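# Install spool piece between two spring-loaded pipe ends

## Task

Place the spool piece in the gap between the two pipe ends so that each of its ends is seated fully inside the raised ring of the flange it faces. The pipe ends are sprung and can be drawn back to make room for the spool. Use as many arms as you like, then release the spool and move the arms away from it.

## Robot and tools

Robots: three identical i2rt Big YAM arms named arm1, arm2 and arm3. Each has six joints, a two-finger gripper and a wrist camera. A fourth camera, cam_high, is fixed in the room. Calibrated foot (base_link) poses in the scene frame, metres, quaternion wxyz, each foot facing its own +x: arm1 at (0.553, 0.007, 0.744), quat (0.009, 0.001, 0.000, 1.000), so it faces -x; arm2 at (0.005, 0.646, 0.773), quat (0.689, -0.004, -0.003, -0.724), facing roughly -y; arm3 at (-0.005, -0.652, 0.763), quat (0.710, 0.003, -0.007, 0.704), facing roughly +y. The table tops under the arms are at z=0.720. Reach is about 1.0 m from the joint1 axis.

Frame: one shared scene frame, origin on the floor, +z up. The hand point lies between the finger pads, roughly 1 cm behind the tips; the fingers point along the hand's +z and open along its y. Printed hand positions can be off, especially at long reach, and a hand often settles a centimetre or more from where it was sent.

Tool move: optional keys arm1, arm2, arm3 and cameras. Each arm key holds an object with joints, target and/or speed; an arm left out receives nothing new but may keep pushing toward its old goal.
- joints: absolute goals keyed by joint1_rad, joint2_rad, joint3_rad, joint4_rad, joint5_rad, joint6_rad (radians) and gripper_m (fingertip gap, metres). Ranges: joint1 -2.879..2.879 (rotation about the foot, positive counter-clockwise from above, 0 unfolds along the foot's +x); joint2 0..3.141 (shoulder, 0 = upper arm pointing back, positive raises then brings it forward); joint3 0..3.019 (elbow, 0 folded, positive opens); joint4 -1.692..1.57 (hand pitch, positive tips fingers up); joint5 -1.57..1.57 (sideways swing, positive to the arm's right); joint6 -2.094..2.094 (roll, positive clockwise seen from behind); gripper_m 0..0.093. Because joints move at different rates, the hand can sweep wide between postures.
- target: one list of seven numbers for that arm, an absolute hand pose [x, y, z, qw, qx, qy, qz] in metres and a unit quaternion in the scene frame, the same layout as the printed hand line. The hand travels a straight line toward it from its current hand_target. When target is present, joints may contain only gripper_m.
- speed: top speed of that straight path, 0.002 to 0.5 m/s (default 0.25); rotation capped at twice that value in rad/s. Only allowed with target.
All motions in one call begin together; all hand paths in one call finish together, paced by the slowest. Paths last 0.5 to 10 s and are cut off after 10 s; a call never exceeds 15 s. Paths do not avoid obstacles or other arms. The controller limits each step to 100 mm and 20 degrees from the measured hand pose and favors position over orientation. Unknown keys make a call invalid; out-of-range values get it refused, and a refused call cancels later move, wait and finished_scene calls in the same reply.
- cameras: list from arm1_cam_wrist, arm2_cam_wrist, arm3_cam_wrist, cam_high, all; omitted or ["all"] gives every camera, [] gives none. The pictures line lists image order.

Tool wait: seconds from 0 to 10, plus optional cameras. Nothing new is sent; returns state and images.

Tool zoom_image: camera name and region [x0, y0, x1, y1] in image pixels, origin top-left, at most 504x504, on that camera's latest image.

Tool finished_scene: scene = the current scene number. Call only once the spool is seated, released and the arms are clear; it cannot be undone.

Reading results: the move line reports per commanded arm either done or its worst status. joint_status and hand_status: off_target = stopped short and may still push; time_out = could not finish, the arm keeps a nearby goal and keeps pressing (on_its_own lists these; send the reported position to relieve it); not_followed / joint command not followed / pose unreachable = a self- and inter-arm collision check blocked the goal, which may be retried until replaced. Arms listed under as last shown were not commanded and repeat old values. hand_target appears only while a hand motion is unfinished. Joint velocities are rad/s (gripper m/s). Joint torques are the full drive output including gravity; torques 3 and 4 wrap at ±28 N m. Tolerances for done: joints roughly ±0.045, ±0.14, ±0.09, ±0.055, ±0.03, ±0.035 rad, gripper ±0.003 m.

Gripping: with a hard object firmly held, gripper_m reads up to 0.005 m below its width; closed on nothing it reads 0 to 0.002. Command about 0.005 m under the contact reading for full force (about 50 to 64 N per pad). To release, command well above the reading.

Cameras: fisheye wrist cameras and a pinhole cam_high, all 672x504, with calibrations given in the session (cam_high sits near (-0.27, 0.04, 2.05) looking down). Expect small pose errors, larger for wrist cameras.

Avoid: arms pressing hard on each other (the collision check can act late and lets fingers, housings and cameras touch), knocking or dropping parts, pushing objects out of the work area, slams, and sustained pushing or stretched holding, which heats motors. A MOTOR HOT line appears at 85 °C; at 100 °C that arm goes limp for a while and its keys report limit_stop_at_motor_heat, after which goals must be resent. Objects may occasionally be nudged by an outside disturbance.

Each tool is called after "Emit:" as name(argument=value, ...) on one line, values as JSON.

## Session

Emit:
move()

Scene clock: 0.00 s.
Joint torques (N m): no reading
Heat: arm1: hottest joint1_rad 29 °C; arm2: hottest joint3_rad 31 °C; arm3: hottest joint3_rad 29 °C.
Joint velocities: within noise
arm1.joint_positions: joint1_rad=-0.453 joint2_rad=+0.576 joint3_rad=+1.345 joint4_rad=-1.500 joint5_rad=+0.191 joint6_rad=-0.064 gripper_m=+0.09396
arm1.joint_status: not commanded
arm1.hand: x=+0.3944 y=+0.1261 z=+1.2419 quat_wxyz=(-0.191, +0.882, -0.223, -0.369) (m; scene frame)
arm1.hand_target: x=+0.3959 y=+0.1254 z=+1.2539 quat_wxyz=(-0.193, +0.876, -0.223, -0.382) (m; scene frame)
arm1.hand_status: not commanded
arm2.joint_positions: joint1_rad=-0.498 joint2_rad=+0.473 joint3_rad=+1.329 joint4_rad=-1.446 joint5_rad=-0.110 joint6_rad=-0.388 gripper_m=+0.09396
arm2.joint_status: not commanded
arm2.hand: x=-0.0668 y=+0.4970 z=+1.2906 quat_wxyz=(-0.196, -0.653, -0.589, +0.435) (m; scene frame)
arm2.hand_target: x=-0.0655 y=+0.4993 z=+1.2990 quat_wxyz=(-0.198, -0.648, -0.586, +0.444) (m; scene frame)
arm2.hand_status: not commanded
arm3.joint_positions: joint1_rad=-0.260 joint2_rad=+0.552 joint3_rad=+1.453 joint4_rad=-1.412 joint5_rad=-0.153 joint6_rad=+0.314 gripper_m=+0.09396
arm3.joint_status: not commanded
arm3.hand: x=+0.0160 y=-0.4744 z=+1.3327 quat_wxyz=(-0.306, +0.441, -0.736, -0.414) (m; scene frame)
arm3.hand_target: x=+0.0150 y=-0.4778 z=+1.3412 quat_wxyz=(-0.313, +0.439, -0.730, -0.420) (m; scene frame)
arm3.hand_status: not commanded
pictures: arm1_cam_wrist, arm2_cam_wrist, arm3_cam_wrist, cam_high

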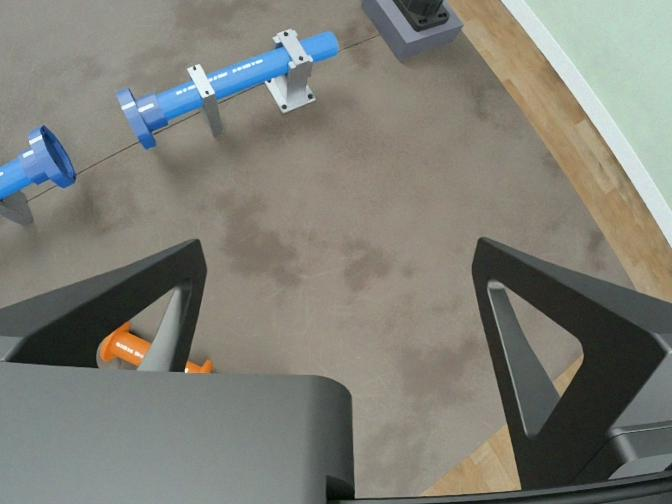

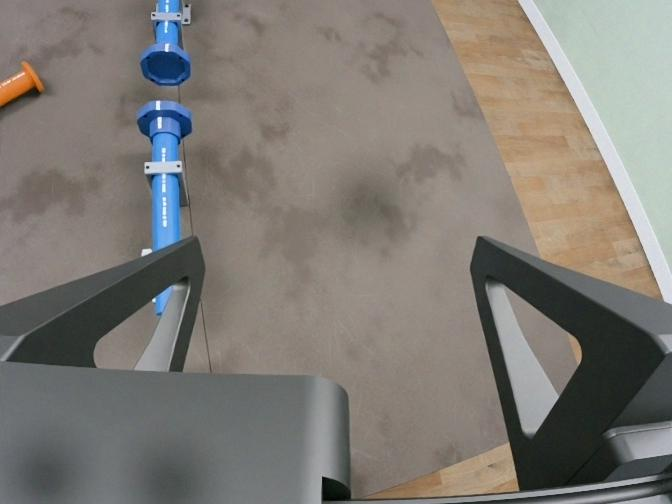

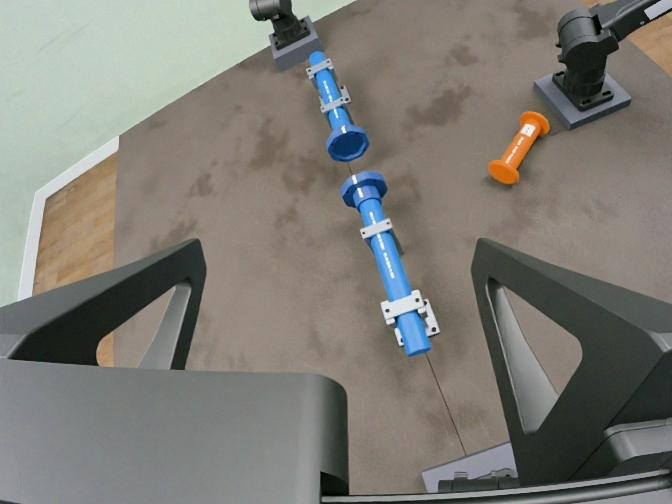

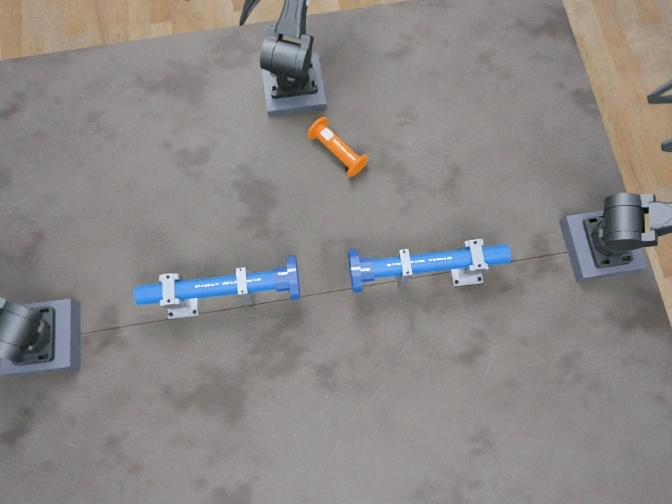

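Emit:
zoom_image(camera="cam_high", region=[220, 90, 420, 310])

Emit:
zoom_image(camera="cam_high", region=[110, 220, 330, 340])

Emit:
zoom_image(camera="arm3_cam_wrist", region=[280, 40, 480, 370])

Emit:
zoom_image(camera="arm1_cam_wrist", region=[0, 10, 380, 240])

Scaled by 2.291 from the camera's 672x504 image, which has a finer 960x720 frame.

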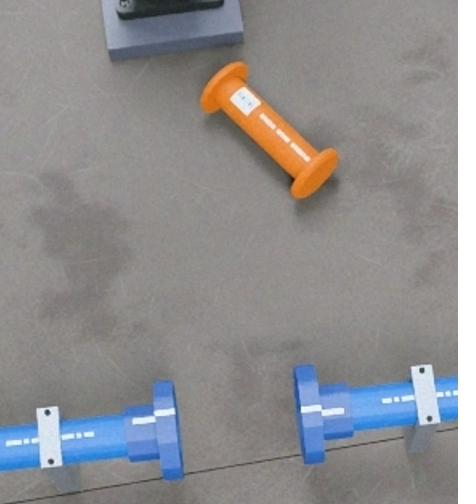

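Scaled by 2.291 from the camera's 672x504 image, which has a finer 960x720 frame.

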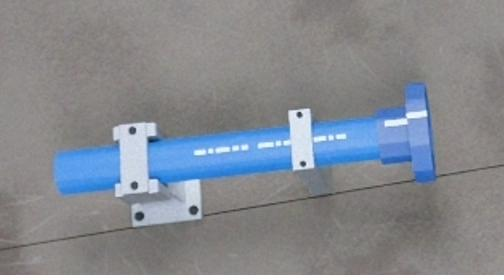

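Scaled by 1.527 from the camera's 672x504 image, which has a finer 960x720 frame.

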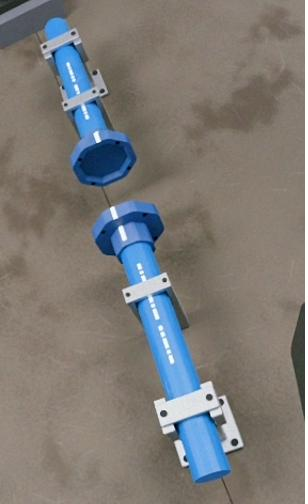

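Scaled by 1.326 from the camera's 672x504 image, which has a finer 960x720 frame.

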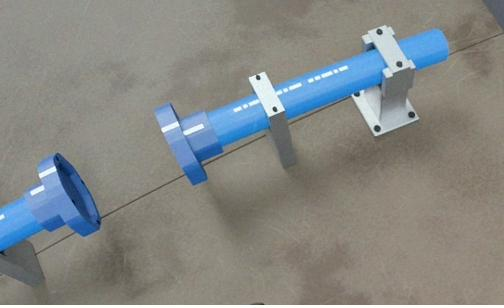

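Emit:
move(arm1={"target":[0.355,-0.085,0.90,0,0.959,0.284,0]}, arm2={"target":[0.051,0.271,0.97,0,0.731,0.682,0]}, arm3={"target":[0.015,-0.248,0.97,0,0.682,-0.731,0]})

Scene clock: 45.70 s.
Joint torques (N m): arm1=[-0.09 -2.14 8.83 1.02 -0.09 -0.04] | arm2=[2.08 -7.94 12.55 0.65 -0.11 0.16] | arm3=[0.26 -7.59 12.85 1.01 0.04 -0.06]
Heat: arm1: hottest joint3_rad 31 °C; arm2: hottest joint3_rad 36 °C; arm3: hottest joint3_rad 33 °C.
move: arm1 done; arm2 off_target; arm3 off_target
arm1.joint_positions: joint1_rad=+0.448 joint2_rad=+0.909 joint3_rad=+0.719 joint4_rad=-1.398 joint5_rad=+0.002 joint6_rad=-0.125 gripper_m=+0.09396
arm1.hand: x=+0.3590 y=-0.0809 z=+0.8981 quat_wxyz=(-0.002, +0.962, +0.274, +0.007) (m; scene frame)
arm1.hand_target: x=+0.3551 y=-0.0850 z=+0.9001 quat_wxyz=(+0.000, +0.959, +0.284, +0.000) (m; scene frame)
arm1.hand_status: done (0.006 m and 1.5 deg from the pose sent, 0.404 m and 77.0 deg at the start)
arm2.joint_positions: joint1_rad=+0.158 joint2_rad=+1.347 joint3_rad=+1.105 joint4_rad=-1.388 joint5_rad=+0.000 joint6_rad=+0.180 gripper_m=+0.09396
arm2.hand: x=+0.0438 y=+0.2894 z=+0.9548 quat_wxyz=(+0.021, -0.732, -0.681, -0.013) (m; scene frame)
arm2.hand_target: x=+0.0509 y=+0.2720 z=+0.9702 quat_wxyz=(+0.000, -0.731, -0.682, +0.000) (m; scene frame)
arm2.hand_status: off_target (0.025 m and 2.8 deg from the pose sent, 0.410 m and 57.0 deg at the start)
arm3.joint_positions: joint1_rad=-0.057 joint2_rad=+1.420 joint3_rad=+1.200 joint4_rad=-1.406 joint5_rad=-0.008 joint6_rad=+0.026 gripper_m=+0.09396
arm3.hand: x=+0.0190 y=-0.2640 z=+0.9550 quat_wxyz=(+0.016, +0.673, -0.739, +0.013) (m; scene frame)
arm3.hand_target: x=+0.0149 y=-0.2487 z=+0.9701 quat_wxyz=(+0.000, +0.682, -0.731, +0.000) (m; scene frame)
arm3.hand_status: off_target (0.022 m and 2.7 deg from the pose sent, 0.428 m and 66.0 deg at the start)
pictures: arm1_cam_wrist, arm2_cam_wrist, arm3_cam_wrist, cam_high
camera_calibration:
arm1_cam_wrist: T_world_to_cam=[[-0.526031, 0.850447, -0.00558515, 0.264222], [0.684857, 0.427483, 0.590109, -0.736131], [0.504244, 0.30659, -0.807304, 0.693805], [0, 0, 0, 1]]
arm2_cam_wrist: T_world_to_cam=[[-0.996833, 0.0784207, 0.0131662, 0.0106843], [0.0692767, 0.775175, 0.627937, -0.821614], [0.0390372, 0.626861, -0.778153, 0.680747], [0, 0, 0, 1]]
arm3_cam_wrist: T_world_to_cam=[[0.995605, -0.0936541, -0.00058675, -0.0431077], [-0.0736184, -0.786453, 0.613247, -0.78631], [-0.0578946, -0.610508, -0.789891, 0.718244], [0, 0, 0, 1]]

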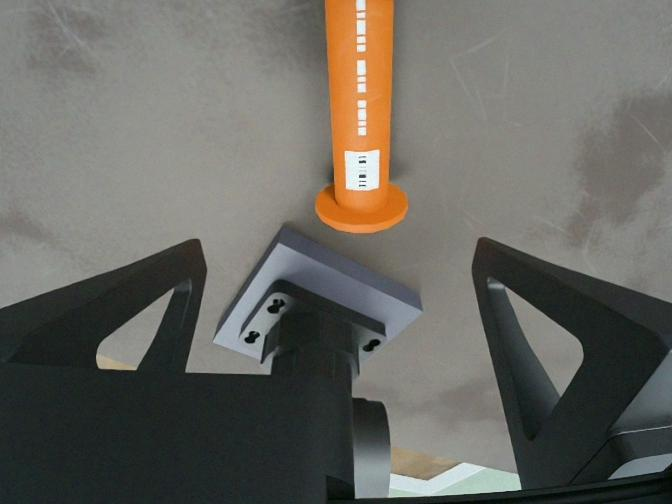

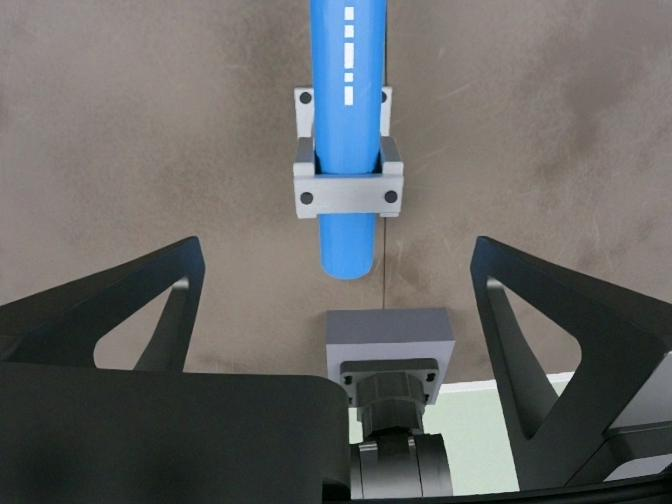

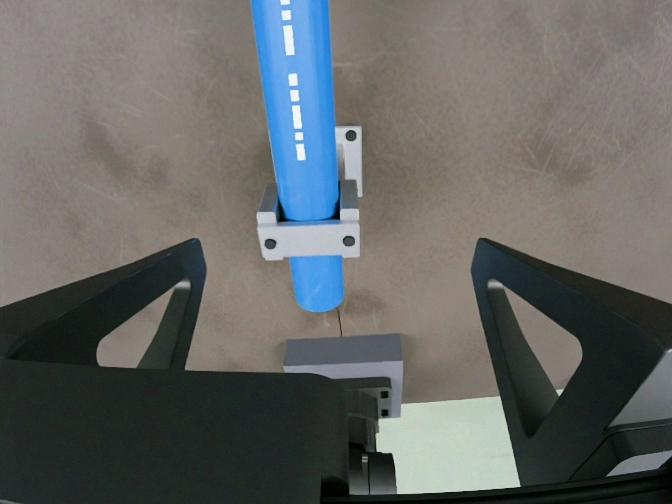

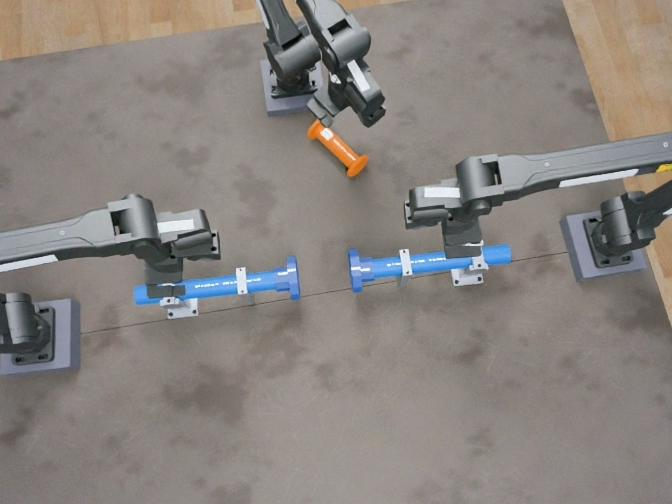

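Emit:
move(arm1={"target":[0.342,-0.078,0.80,0,0.9553,0.2957,0]}, arm2={"target":[0.042,0.242,0.835,0,0.731,0.682,0]}, arm3={"target":[-0.008,-0.235,0.835,0,0.69,-0.724,0]})

Emit:
move(arm1={"target":[0.342,-0.078,0.749,0,0.9553,0.2957,0]})

Scene clock: 72.43 s.
Joint torques (N m): arm1=[-1.32 -2.61 7.64 1.09 -0.09 -0.05] | arm2=[0.21 -9.47 7.5 0.85 -0.06 -0.01] | arm3=[0.73 -8.7 8.24 1.02 -0.02 0.07]
Heat: arm1: hottest joint3_rad 32 °C; arm2: hottest joint3_rad 41 °C; arm3: hottest joint3_rad 38 °C.
move: arm1 done; arm2 done; arm3 done
arm1.joint_positions: joint1_rad=+0.412 joint2_rad=+1.062 joint3_rad=+0.531 joint4_rad=-1.051 joint5_rad=+0.002 joint6_rad=-0.202 gripper_m=+0.09396
arm1.hand: x=+0.3467 y=-0.0776 z=+0.8000 quat_wxyz=(-0.002, +0.956, +0.293, +0.004) (m; scene frame)
arm1.hand_target: x=+0.3420 y=-0.0780 z=+0.8001 quat_wxyz=(+0.000, +0.955, +0.296, +0.000) (m; scene frame)
arm1.hand_status: done (0.005 m and 0.6 deg from the pose sent, 0.100 m and 2.8 deg at the start)
arm2.joint_positions: joint1_rad=+0.154 joint2_rad=+1.550 joint3_rad=+0.993 joint4_rad=-1.021 joint5_rad=+0.000 joint6_rad=+0.170 gripper_m=+0.09396
arm2.hand: x=+0.0465 y=+0.2445 z=+0.8401 quat_wxyz=(+0.000, -0.730, -0.683, +0.002) (m; scene frame)
arm2.hand_target: x=+0.0420 y=+0.2421 z=+0.8351 quat_wxyz=(+0.000, -0.731, -0.682, +0.000) (m; scene frame)
arm2.hand_status: done (0.007 m and 0.3 deg from the pose sent, 0.129 m and 2.8 deg at the start)
arm3.joint_positions: joint1_rad=+0.002 joint2_rad=+1.569 joint3_rad=+1.038 joint4_rad=-1.053 joint5_rad=-0.008 joint6_rad=+0.043 gripper_m=+0.09396
arm3.hand: x=-0.0031 y=-0.2377 z=+0.8386 quat_wxyz=(+0.000, +0.689, -0.725, -0.001) (m; scene frame)
arm3.hand_target: x=-0.0080 y=-0.2351 z=+0.8351 quat_wxyz=(+0.000, +0.690, -0.724, +0.000) (m; scene frame)
arm3.hand_status: done (0.007 m and 0.2 deg from the pose sent, 0.126 m and 3.5 deg at the start)
pictures: arm1_cam_wrist, arm2_cam_wrist, arm3_cam_wrist, cam_high
camera_calibration:
arm1_cam_wrist: T_world_to_cam=[[-0.55969, 0.828683, -0.0056004, 0.264384], [0.670108, 0.456545, 0.585253, -0.660003], [0.487546, 0.323808, -0.810831, 0.629709], [0, 0, 0, 1]]
arm2_cam_wrist: T_world_to_cam=[[-0.9973, 0.0733718, 0.00313039, 0.0281512], [0.0612042, 0.806843, 0.587587, -0.688392], [0.0405866, 0.586192, -0.809155, 0.655485], [0, 0, 0, 1]]
arm3_cam_wrist: T_world_to_cam=[[0.998691, -0.051155, -0.000486348, -0.00867012], [-0.041372, -0.813218, 0.580487, -0.674669], [-0.0300903, -0.579707, -0.81427, 0.668918], [0, 0, 0, 1]]

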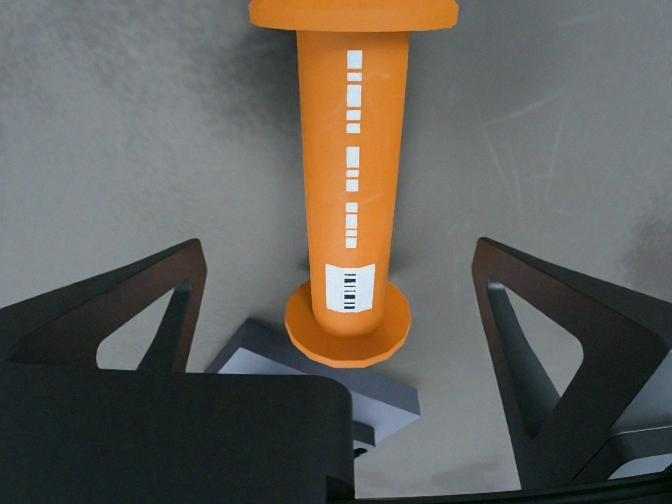

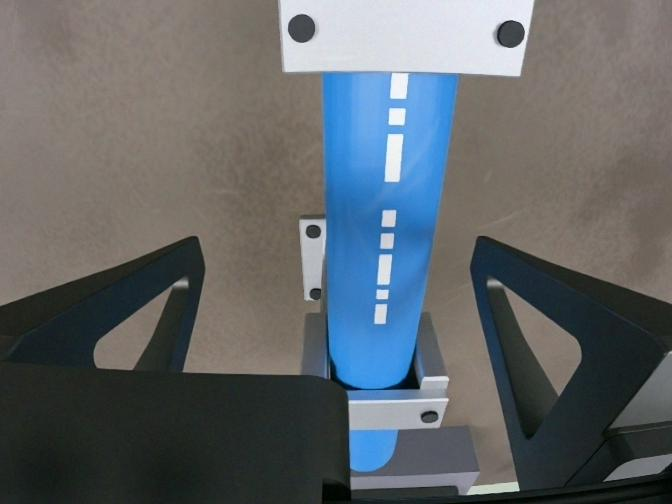

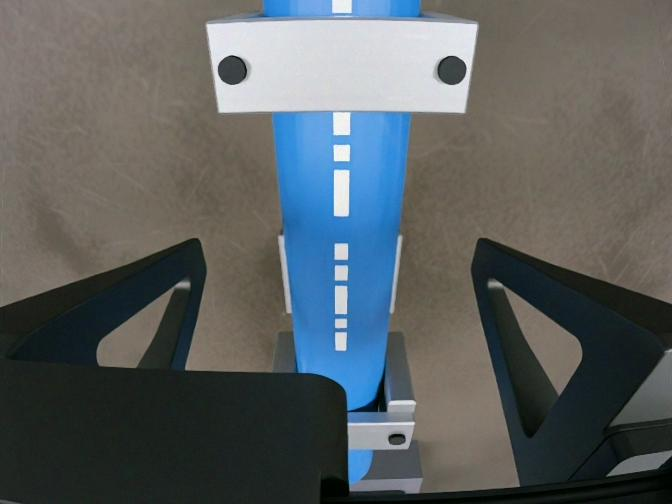

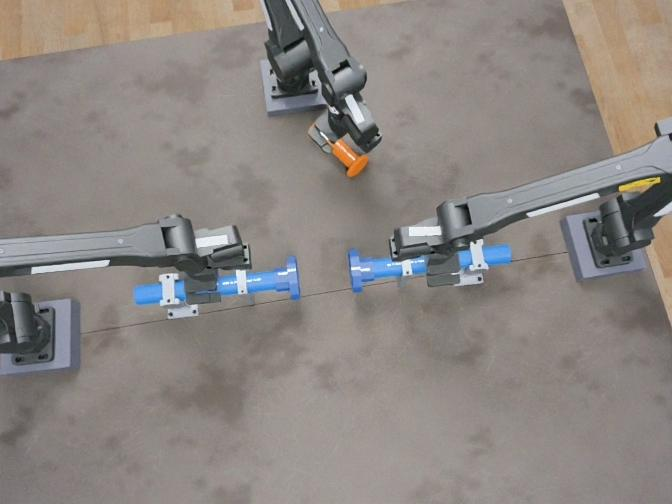

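Scene clock: 73.63 s.
Joint torques (N m): arm1=[-1.32 -3.25 6.57 1.05 -0.09 -0.05] | arm2=[0.21 -9.47 7.51 0.84 -0.06 -0.01] | arm3=[0.21 -8.06 8.43 0.96 -0.02 0.07]
move: arm1 done
arm1.joint_positions: joint1_rad=+0.412 joint2_rad=+1.188 joint3_rad=+0.450 joint4_rad=-0.844 joint5_rad=+0.002 joint6_rad=-0.202 gripper_m=+0.09396
arm1.hand: x=+0.3464 y=-0.0777 z=+0.7495 quat_wxyz=(-0.002, +0.956, +0.293, +0.004) (m; scene frame)
arm1.hand_target: x=+0.3420 y=-0.0780 z=+0.7491 quat_wxyz=(+0.000, +0.955, +0.296, +0.000) (m; scene frame)
arm1.hand_status: done (0.004 m and 0.6 deg from the pose sent, 0.051 m and 0.6 deg at the start)
arm2: as last shown
arm3.joint_positions: joint1_rad=+0.002 joint2_rad=+1.569 joint3_rad=+1.038 joint4_rad=-1.052 joint5_rad=-0.008 joint6_rad=+0.043 gripper_m=+0.09396
arm3.hand: x=-0.0031 y=-0.2376 z=+0.8386 quat_wxyz=(+0.000, +0.689, -0.725, -0.001) (m; scene frame)
pictures: arm1_cam_wrist, arm2_cam_wrist, arm3_cam_wrist, cam_high
camera_calibration:
arm1_cam_wrist: T_world_to_cam=[[-0.559695, 0.828681, -0.00544824, 0.263898], [0.67052, 0.456716, 0.584648, -0.629825], [0.486975, 0.323571, -0.811269, 0.589429], [0, 0, 0, 1]]
arm2_cam_wrist: T_world_to_cam=[[-0.9973, 0.0733718, 0.00313039, 0.0281512], [0.0612042, 0.806843, 0.587587, -0.688392], [0.0405866, 0.586192, -0.809155, 0.655485], [0, 0, 0, 1]]
arm3_cam_wrist: T_world_to_cam=[[0.998691, -0.0511524, -0.000503083, -0.00865134], [-0.0413717, -0.813439, 0.580176, -0.674385], [-0.0300866, -0.579396, -0.814491, 0.669232], [0, 0, 0, 1]]

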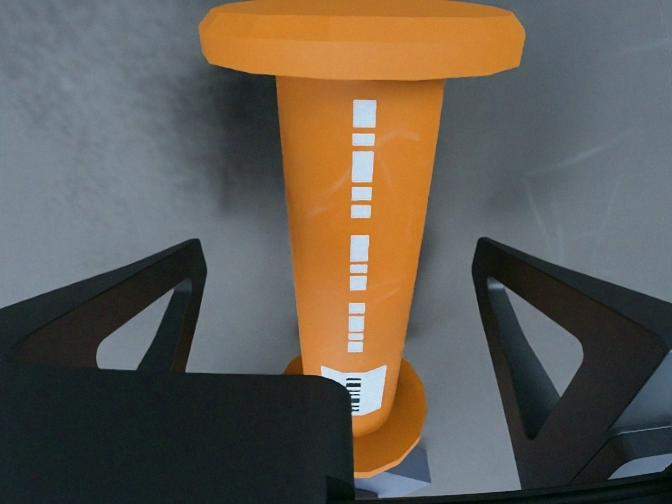

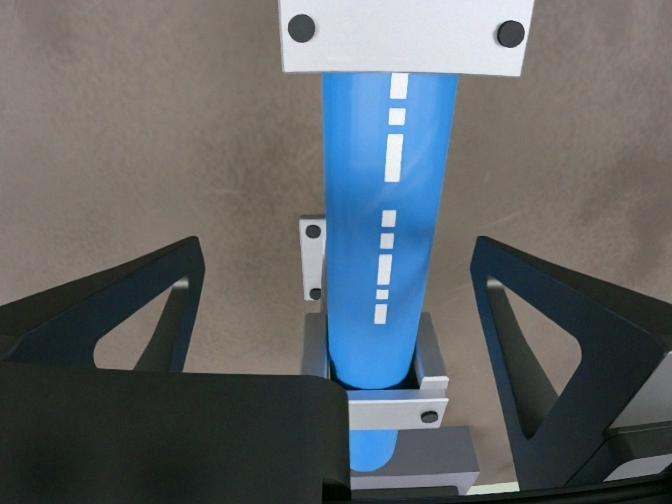

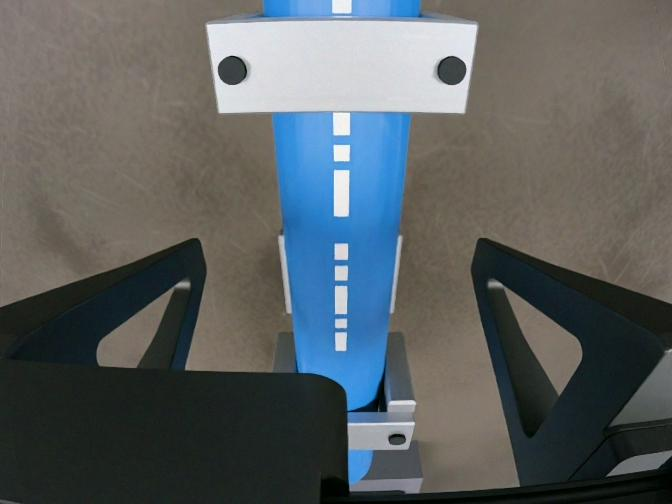

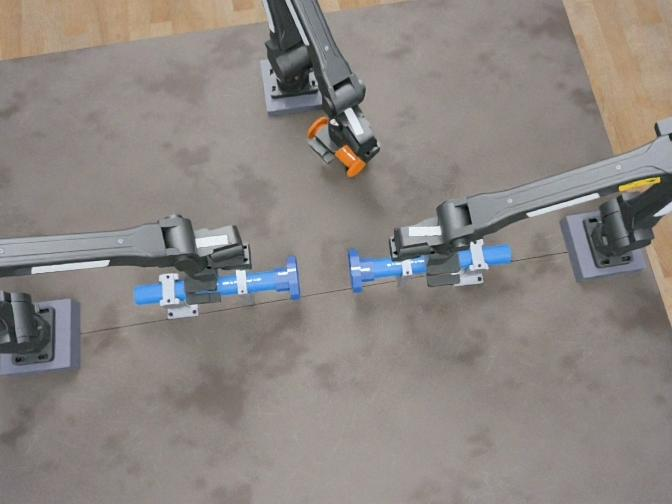

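Emit:
move(arm1={"target":[0.339,-0.074,0.749,0,0.9553,0.2957,0]}, arm2={"target":[0.028,0.242,0.826,0,0.731,0.682,0]}, arm3={"target":[-0.008,-0.235,0.827,0,0.69,-0.724,0]}, cameras=[])

Emit:
move(arm1={"joints":{"gripper_m":0.015}}, arm2={"joints":{"gripper_m":0.015}}, arm3={"joints":{"gripper_m":0.015}})

Emit:
move(arm1={"target":[0.339,-0.074,0.93,0,0.9553,0.2957,0]})

Scene clock: 86.23 s.
Joint torques (N m): arm1=[-1.26 -3.19 6.79 1.06 -0.09 -0.04] | arm2=[0.38 -9.11 6.79 0.84 -0.06 0] | arm3=[0.79 -8.64 7.27 1.14 -0.06 0.11]
move: arm1 done; arm2 off_target; arm3 off_target
arm1.joint_positions: joint1_rad=+0.391 joint2_rad=+1.192 joint3_rad=+0.450 joint4_rad=-0.844 joint5_rad=+0.002 joint6_rad=-0.223 gripper_m=+0.09396
arm1.hand: x=+0.3451 y=-0.0731 z=+0.7486 quat_wxyz=(-0.002, +0.956, +0.293, +0.006) (m; scene frame)
arm1.hand_target: x=+0.3391 y=-0.0739 z=+0.7492 quat_wxyz=(+0.000, +0.955, +0.296, +0.000) (m; scene frame)
arm1.hand_status: done (0.006 m and 0.8 deg from the pose sent, 0.008 m and 0.6 deg at the start)
arm2.joint_positions: joint1_rad=+0.117 joint2_rad=+1.555 joint3_rad=+0.986 joint4_rad=-0.995 joint5_rad=+0.000 joint6_rad=+0.137 gripper_m=+0.09396
arm2.hand: x=+0.0321 y=+0.2401 z=+0.8360 quat_wxyz=(-0.006, -0.731, -0.682, +0.006) (m; scene frame)
arm2.hand_target: x=+0.0281 y=+0.2421 z=+0.8263 quat_wxyz=(+0.000, -0.731, -0.682, +0.000) (m; scene frame)
arm2.hand_status: off_target (0.011 m and 1.0 deg from the pose sent, 0.023 m and 0.3 deg at the start)
arm3.joint_positions: joint1_rad=+0.002 joint2_rad=+1.573 joint3_rad=+1.038 joint4_rad=-1.031 joint5_rad=-0.008 joint6_rad=+0.044 gripper_m=+0.09396
arm3.hand: x=-0.0030 y=-0.2327 z=+0.8373 quat_wxyz=(-0.006, +0.689, -0.725, -0.007) (m; scene frame)
arm3.hand_target: x=-0.0080 y=-0.2352 z=+0.8273 quat_wxyz=(+0.000, +0.690, -0.724, +0.000) (m; scene frame)
arm3.hand_status: off_target (0.012 m and 1.1 deg from the pose sent, 0.013 m and 0.2 deg at the start)
pictures: none

Scene clock: 87.03 s.
Joint torques (N m): arm1=[-1.26 -3.19 6.79 1.06 -0.09 -0.04] | arm2=[0.5 -8.06 6.89 0.91 -0.08 0] | arm3=[0.38 -8.64 7.38 1.07 -0.11 0.08]
move: arm1 off_target; arm2 done; arm3 off_target
arm1.joint_positions: joint1_rad=+0.391 joint2_rad=+1.192 joint3_rad=+0.450 joint4_rad=-0.843 joint5_rad=+0.002 joint6_rad=-0.223 gripper_m=+0.03564
arm1.joint_status: gripper_m off_target (ended at +0.03567, target +0.01500)
arm1.hand: x=+0.3451 y=-0.0731 z=+0.7486 quat_wxyz=(-0.002, +0.956, +0.293, +0.006) (m; scene frame)
arm2.joint_positions: joint1_rad=+0.117 joint2_rad=+1.544 joint3_rad=+0.986 joint4_rad=-0.996 joint5_rad=+0.000 joint6_rad=+0.135 gripper_m=+0.01528
arm2.joint_status: all done
arm2.hand: x=+0.0318 y=+0.2394 z=+0.8403 quat_wxyz=(-0.010, -0.731, -0.682, +0.010) (m; scene frame)
arm3.joint_positions: joint1_rad=+0.002 joint2_rad=+1.573 joint3_rad=+1.037 joint4_rad=-1.030 joint5_rad=-0.006 joint6_rad=+0.044 gripper_m=+0.03300
arm3.joint_status: gripper_m off_target (ended at +0.03303, target +0.01500)
arm3.hand: x=-0.0027 y=-0.2328 z=+0.8369 quat_wxyz=(-0.006, +0.689, -0.725, -0.006) (m; scene frame)
pictures: arm1_cam_wrist, arm2_cam_wrist, arm3_cam_wrist, cam_high
camera_calibration:
arm1_cam_wrist: T_world_to_cam=[[-0.559984, 0.828477, -0.00660646, 0.26029], [0.66798, 0.45619, 0.587957, -0.632149], [0.490122, 0.324833, -0.808865, 0.585037], [0, 0, 0, 1]]
arm2_cam_wrist: T_world_to_cam=[[-0.997165, 0.0752471, -0.000294635, 0.0162704], [0.0617881, 0.82103, 0.567532, -0.670119], [0.042947, 0.565905, -0.823351, 0.675894], [0, 0, 0, 1]]
arm3_cam_wrist: T_world_to_cam=[[0.998676, -0.0514418, 0.000643358, -0.00980716], [-0.0427707, -0.823257, 0.566055, -0.65994], [-0.0285892, -0.565333, -0.824367, 0.682165], [0, 0, 0, 1]]

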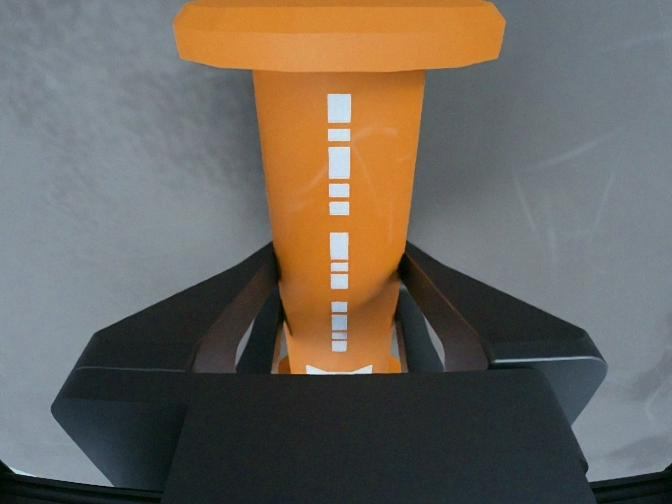

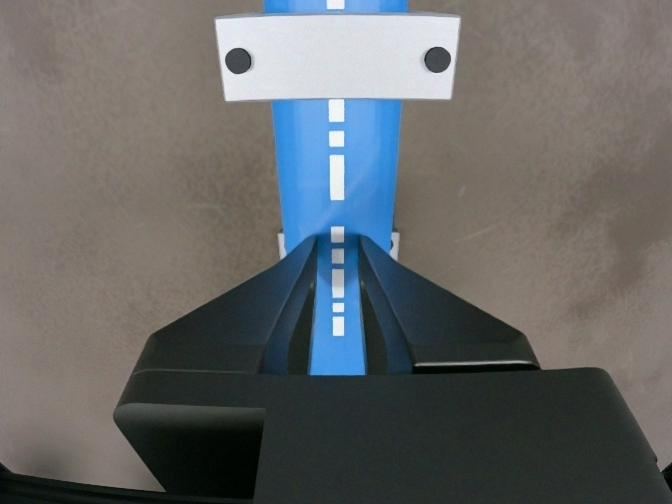

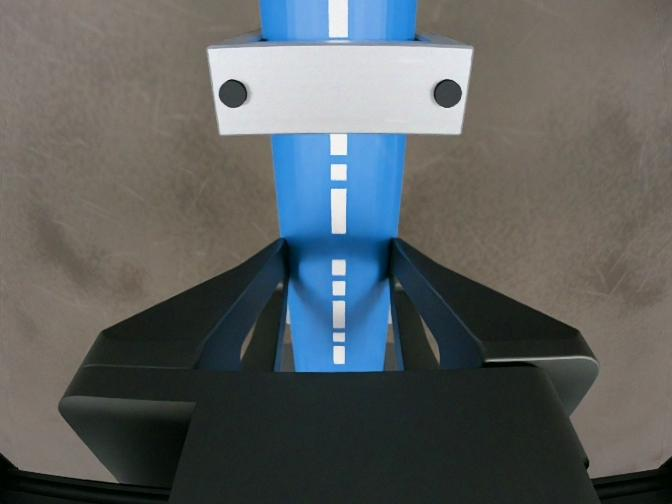

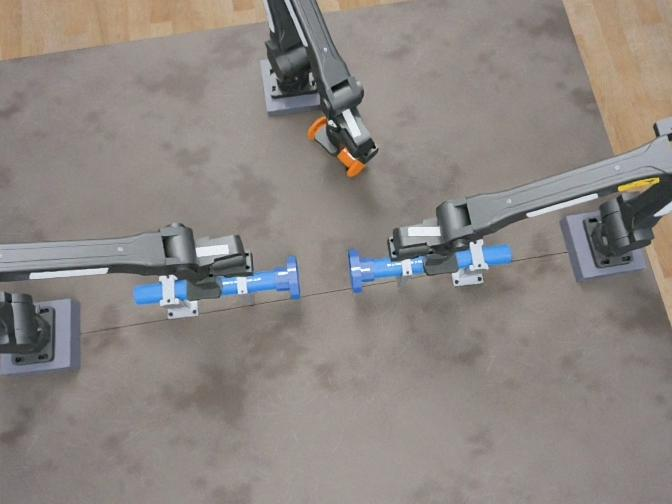

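Scene clock: 88.67 s.
Joint torques (N m): arm1=[-1.32 -3.31 13.09 -0.03 -0.07 -0.04] | arm2=[0.44 -8.12 6.89 0.9 -0.08 0] | arm3=[1.14 -8.53 7.57 1.25 -0.11 0.08]
move: arm1 off_target
arm1.joint_positions: joint1_rad=+0.391 joint2_rad=+0.939 joint3_rad=+0.749 joint4_rad=-1.446 joint5_rad=+0.002 joint6_rad=-0.223 gripper_m=+0.03564
arm1.hand: x=+0.3555 y=-0.0690 z=+0.9037 quat_wxyz=(-0.004, +0.956, +0.293, +0.031) (m; scene frame)
arm1.hand_target: x=+0.3401 y=-0.0736 z=+0.9294 quat_wxyz=(+0.000, +0.955, +0.296, +0.000) (m; scene frame)
arm1.hand_status: off_target (0.031 m and 3.6 deg from the pose sent, 0.182 m and 0.8 deg at the start)
arm2, arm3: as last shown
arm2.joint_positions: joint1_rad=+0.117 joint2_rad=+1.544 joint3_rad=+0.986 joint4_rad=-0.996 joint5_rad=+0.000 joint6_rad=+0.135 gripper_m=+0.01520
pictures: arm1_cam_wrist, arm2_cam_wrist, arm3_cam_wrist, cam_high
camera_calibration:
arm1_cam_wrist: T_world_to_cam=[[-0.559398, 0.82871, -0.0177041, 0.273685], [0.639487, 0.445061, 0.626879, -0.758032], [0.52738, 0.339353, -0.778916, 0.664799], [0, 0, 0, 1]]
arm2_cam_wrist: T_world_to_cam=[[-0.997165, 0.0752471, -0.000294635, 0.0162704], [0.0617881, 0.82103, 0.567532, -0.670119], [0.042947, 0.565905, -0.823351, 0.675894], [0, 0, 0, 1]]
arm3_cam_wrist: T_world_to_cam=[[0.998676, -0.0514418, 0.000643358, -0.00980716], [-0.0427707, -0.823257, 0.566055, -0.65994], [-0.0285892, -0.565333, -0.824367, 0.682165], [0, 0, 0, 1]]

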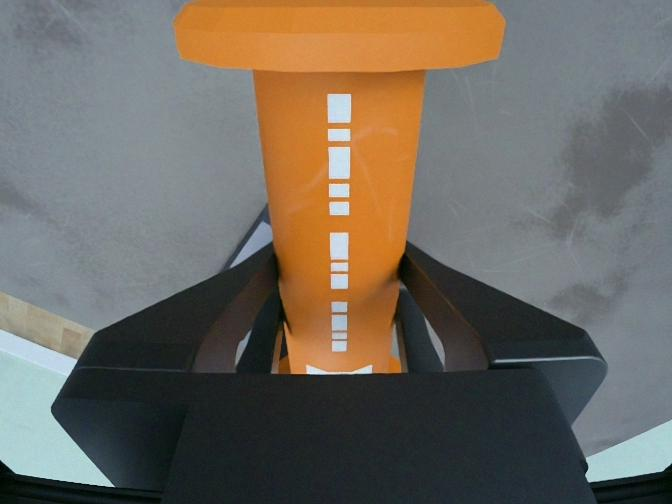

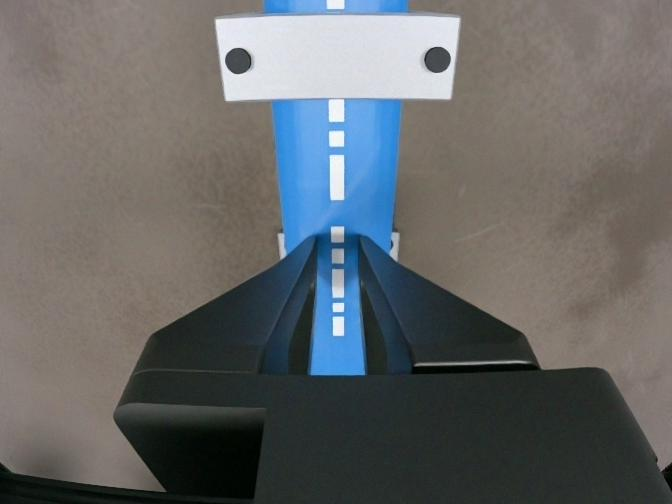

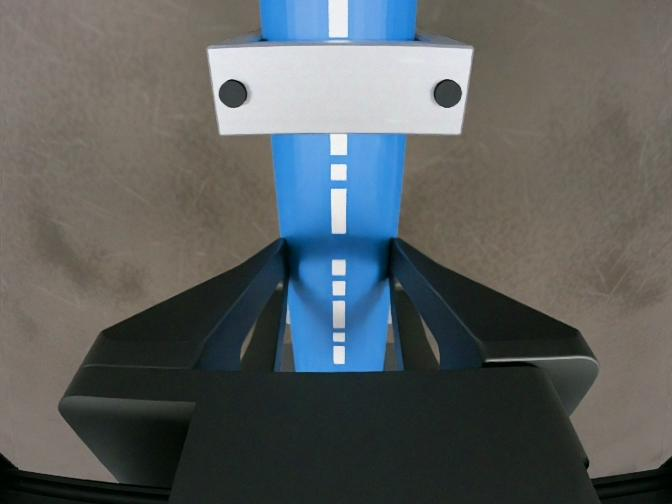

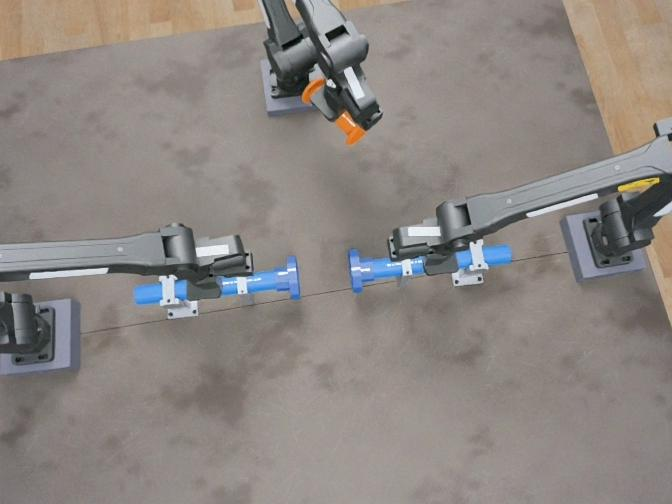

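Emit:
move(arm2={"joints":{"gripper_m":0.09}}, arm3={"joints":{"gripper_m":0.09}}, arm1={"target":[0.30,0.0,0.95,0,0.731,0.682,0]}, cameras=[])

Emit:
move(arm2={"target":[0.028,0.245,0.798,0,0.731,0.682,0]}, arm3={"target":[-0.008,-0.238,0.798,0,0.69,-0.724,0]}, cameras=["arm2_cam_wrist","arm3_cam_wrist","arm1_cam_wrist"])

Scene clock: 98.83 s.
Joint torques (N m): arm1=[-1.26 -3.25 13.23 -0.1 -0.17 -0.05] | arm2=[0.38 -9.35 6.78 0.81 -0.07 0] | arm3=[-0.03 -8.23 7.84 0.98 -0.13 0.06]
move: arm1 off_target; arm2 done; arm3 done
arm1.joint_positions: joint1_rad=+0.058 joint2_rad=+0.994 joint3_rad=+0.838 joint4_rad=-1.470 joint5_rad=+0.004 joint6_rad=-1.456 gripper_m=+0.03564
arm1.hand: x=+0.3177 y=-0.0009 z=+0.9254 quat_wxyz=(+0.016, +0.733, +0.680, +0.021) (m; scene frame)
arm1.hand_target: x=+0.3011 y=+0.0000 z=+0.9496 quat_wxyz=(-0.001, +0.731, +0.682, +0.000) (m; scene frame)
arm1.hand_status: off_target (0.030 m and 3.0 deg from the pose sent, 0.100 m and 52.0 deg at the start)
arm2.joint_positions: joint1_rad=+0.117 joint2_rad=+1.558 joint3_rad=+0.986 joint4_rad=-0.994 joint5_rad=+0.000 joint6_rad=+0.135 gripper_m=+0.08990
arm2.joint_status: all done
arm2.hand: x=+0.0318 y=+0.2400 z=+0.8350 quat_wxyz=(-0.005, -0.731, -0.682, +0.006) (m; scene frame)
arm3.joint_positions: joint1_rad=+0.002 joint2_rad=+1.573 joint3_rad=+1.035 joint4_rad=-1.030 joint5_rad=-0.006 joint6_rad=+0.044 gripper_m=+0.08995
arm3.joint_status: all done
arm3.hand: x=-0.0027 y=-0.2334 z=+0.8364 quat_wxyz=(-0.006, +0.689, -0.725, -0.006) (m; scene frame)
pictures: none

Scene clock: 99.93 s.
Joint torques (N m): arm1=[-1.32 -3.25 13.23 -0.09 -0.16 -0.06] | arm2=[0.44 -9.35 6.54 0.83 -0.08 0] | arm3=[0.32 -8.94 7.42 1.24 -0.14 0.11]
move: arm2 done; arm3 done
arm1: as last shown
arm1.joint_positions: joint1_rad=+0.058 joint2_rad=+0.994 joint3_rad=+0.838 joint4_rad=-1.470 joint5_rad=+0.004 joint6_rad=-1.457 gripper_m=+0.03564
arm1.hand: x=+0.3176 y=-0.0010 z=+0.9255 quat_wxyz=(+0.016, +0.733, +0.680, +0.021) (m; scene frame)
arm2.joint_positions: joint1_rad=+0.117 joint2_rad=+1.598 joint3_rad=+0.943 joint4_rad=-0.914 joint5_rad=+0.000 joint6_rad=+0.135 gripper_m=+0.08990
arm2.hand: x=+0.0314 y=+0.2436 z=+0.8062 quat_wxyz=(-0.004, -0.731, -0.682, +0.005) (m; scene frame)
arm2.hand_target: x=+0.0281 y=+0.2453 z=+0.7981 quat_wxyz=(+0.000, -0.731, -0.682, +0.000) (m; scene frame)
arm2.hand_status: done (0.009 m and 0.7 deg from the pose sent, 0.038 m and 0.9 deg at the start)
arm3.joint_positions: joint1_rad=+0.002 joint2_rad=+1.615 joint3_rad=+0.989 joint4_rad=-0.949 joint5_rad=-0.006 joint6_rad=+0.044 gripper_m=+0.08995
arm3.hand: x=-0.0025 y=-0.2375 z=+0.8049 quat_wxyz=(-0.003, +0.689, -0.725, -0.003) (m; scene frame)
arm3.hand_target: x=-0.0080 y=-0.2381 z=+0.7981 quat_wxyz=(+0.000, +0.690, -0.724, +0.000) (m; scene frame)
arm3.hand_status: done (0.009 m and 0.6 deg from the pose sent, 0.039 m and 1.0 deg at the start)
pictures: arm1_cam_wrist, arm2_cam_wrist, arm3_cam_wrist
camera_calibration:
arm1_cam_wrist: T_world_to_cam=[[-0.995488, 0.0752844, -0.0577497, 0.371282], [0.0274317, 0.811009, 0.584391, -0.54364], [0.090831, 0.58017, -0.809415, 0.845811], [0, 0, 0, 1]]
arm2_cam_wrist: T_world_to_cam=[[-0.997161, 0.0752736, 0.00191938, 0.0137893], [0.0624184, 0.812071, 0.58021, -0.662215], [0.0421158, 0.578683, -0.814464, 0.635177], [0, 0, 0, 1]]
arm3_cam_wrist: T_world_to_cam=[[0.998653, -0.0518697, 0.00101055, -0.0105964], [-0.0430903, -0.81846, 0.572946, -0.650073], [-0.0288915, -0.572218, -0.819592, 0.647648], [0, 0, 0, 1]]

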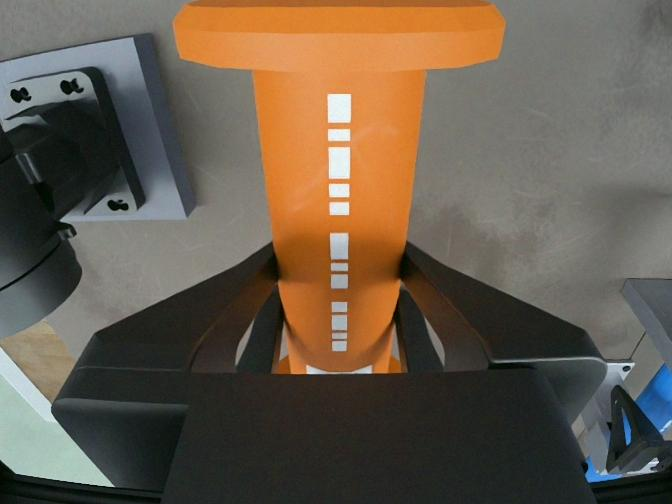

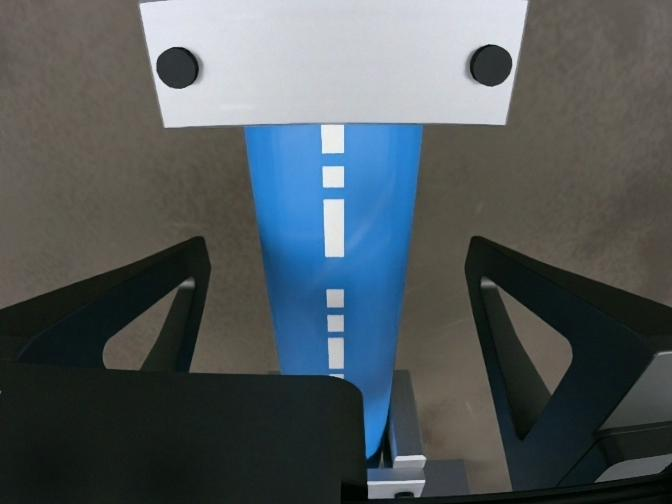

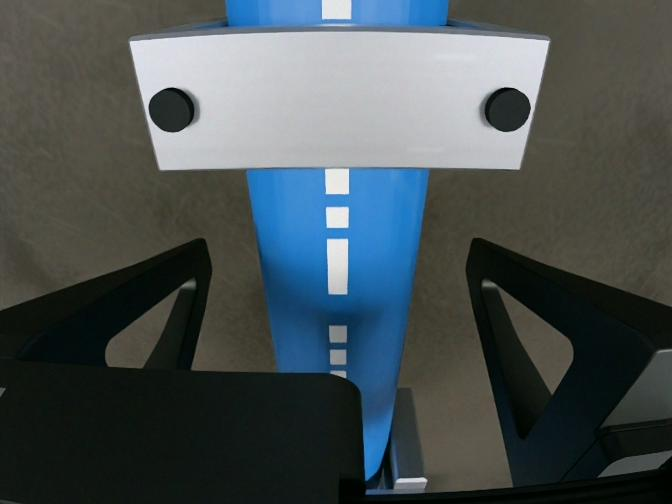

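Emit:
move(arm2={"joints":{"gripper_m":0.02}}, arm3={"joints":{"gripper_m":0.02}}, cameras=[])

Emit:
move(arm2={"target":[0.029,0.285,0.798,0,0.731,0.682,0],"speed":0.05}, arm3={"target":[-0.0105,-0.278,0.798,0,0.69,-0.724,0],"speed":0.05})

Scene clock: 104.33 s.
Joint torques (N m): arm1=[-1.32 -3.25 13.22 -0.1 -0.16 -0.05] | arm2=[0.5 -9.41 6.57 0.84 0.02 0.01] | arm3=[0.56 -8.47 7.34 1.2 -0.04 0.06]
move: arm2 off_target; arm3 off_target
arm1: as last shown
arm1.hand: x=+0.3176 y=-0.0009 z=+0.9255 quat_wxyz=(+0.016, +0.733, +0.680, +0.021) (m; scene frame)
arm2.joint_positions: joint1_rad=+0.117 joint2_rad=+1.598 joint3_rad=+0.943 joint4_rad=-0.914 joint5_rad=-0.002 joint6_rad=+0.134 gripper_m=+0.03984
arm2.joint_status: gripper_m off_target (ended at +0.03986, target +0.02000)
arm2.hand: x=+0.0318 y=+0.2436 z=+0.8062 quat_wxyz=(-0.005, -0.730, -0.683, +0.004) (m; scene frame)
arm3.joint_positions: joint1_rad=+0.003 joint2_rad=+1.615 joint3_rad=+0.989 joint4_rad=-0.949 joint5_rad=-0.007 joint6_rad=+0.044 gripper_m=+0.03777
arm3.joint_status: gripper_m off_target (ended at +0.03779, target +0.02000)
arm3.hand: x=-0.0028 y=-0.2375 z=+0.8049 quat_wxyz=(-0.003, +0.689, -0.725, -0.003) (m; scene frame)
pictures: none

Scene clock: 105.67 s.
Joint torques (N m): arm1=[-1.26 -3.25 13.2 -0.1 -0.16 -0.06] | arm2=[1.14 -11.4 3.22 -0.77 0.02 0.1] | arm3=[0.79 -10.93 3.75 -0.12 -0.11 0.08]
move: arm2 off_target; arm3 off_target
arm1.joint_positions: joint1_rad=+0.058 joint2_rad=+0.994 joint3_rad=+0.839 joint4_rad=-1.470 joint5_rad=+0.004 joint6_rad=-1.457 gripper_m=+0.03564
arm1.hand: x=+0.3175 y=-0.0009 z=+0.9256 quat_wxyz=(+0.016, +0.733, +0.680, +0.021) (m; scene frame)
arm2.joint_positions: joint1_rad=+0.117 joint2_rad=+1.544 joint3_rad=+0.874 joint4_rad=-0.846 joint5_rad=-0.002 joint6_rad=+0.134 gripper_m=+0.03984
arm2.hand: x=+0.0310 y=+0.2547 z=+0.8053 quat_wxyz=(-0.025, -0.730, -0.683, +0.021) (m; scene frame)
arm2.hand_target: x=+0.0291 y=+0.2839 z=+0.7978 quat_wxyz=(+0.000, -0.731, -0.682, +0.000) (m; scene frame)
arm2.hand_status: off_target (0.031 m and 3.7 deg from the pose sent, 0.042 m and 0.7 deg at the start)
arm3.joint_positions: joint1_rad=+0.006 joint2_rad=+1.563 joint3_rad=+0.920 joint4_rad=-0.887 joint5_rad=-0.005 joint6_rad=+0.044 gripper_m=+0.03777
arm3.hand: x=-0.0039 y=-0.2498 z=+0.8036 quat_wxyz=(-0.019, +0.690, -0.724, -0.019) (m; scene frame)
arm3.hand_target: x=-0.0099 y=-0.2770 z=+0.7975 quat_wxyz=(+0.000, +0.690, -0.724, +0.000) (m; scene frame)
arm3.hand_status: off_target (0.029 m and 3.1 deg from the pose sent, 0.042 m and 0.6 deg at the start)
pictures: arm1_cam_wrist, arm2_cam_wrist, arm3_cam_wrist, cam_high
camera_calibration:
arm1_cam_wrist: T_world_to_cam=[[-0.995488, 0.0752837, -0.0577534, 0.371145], [0.0274308, 0.811021, 0.584374, -0.543723], [0.0908331, 0.580153, -0.809427, 0.845831], [0, 0, 0, 1]]
arm2_cam_wrist: T_world_to_cam=[[-0.997247, 0.0737859, -0.00733981, 0.0203812], [0.0583036, 0.841436, 0.537202, -0.643439], [0.0458139, 0.535295, -0.843422, 0.662368], [0, 0, 0, 1]]
arm3_cam_wrist: T_world_to_cam=[[0.99882, -0.0485743, -0.000201181, -0.00810454], [-0.0409147, -0.843536, 0.535512, -0.635641], [-0.0261818, -0.534872, -0.844528, 0.66892], [0, 0, 0, 1]]

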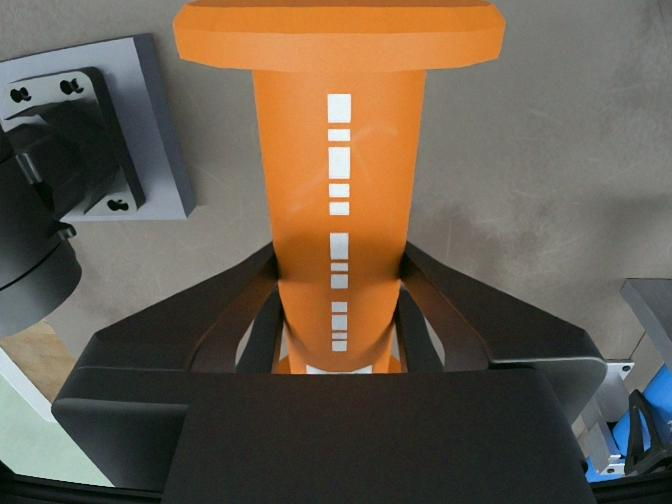

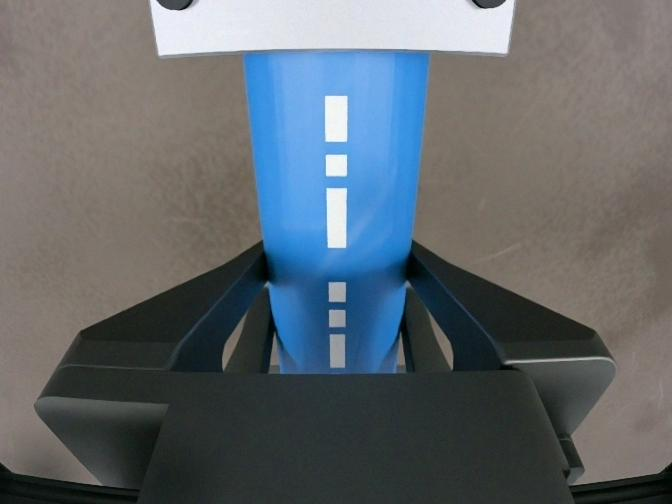

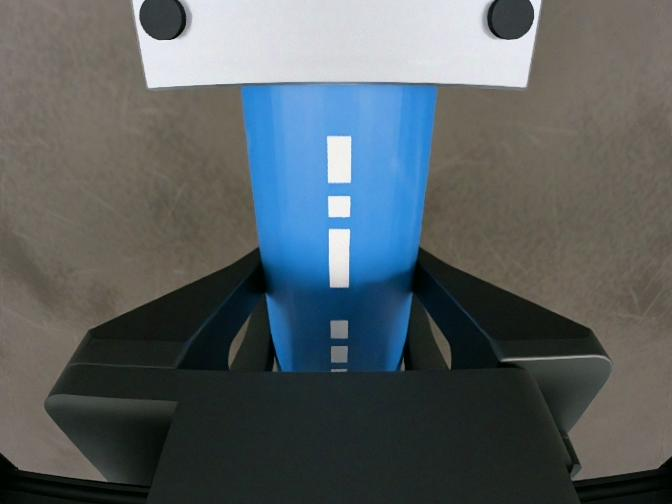

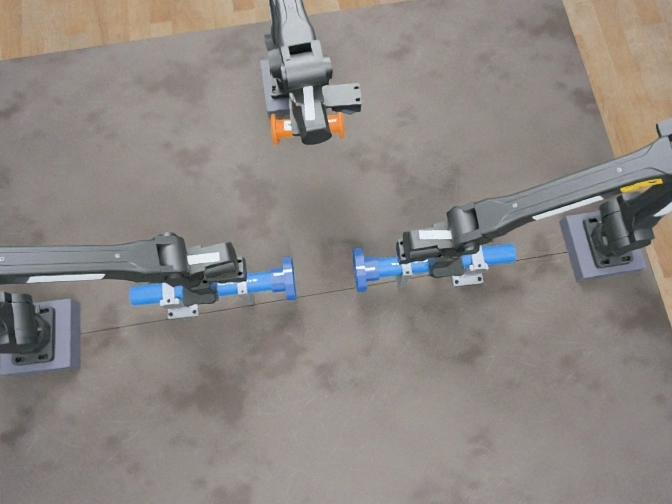

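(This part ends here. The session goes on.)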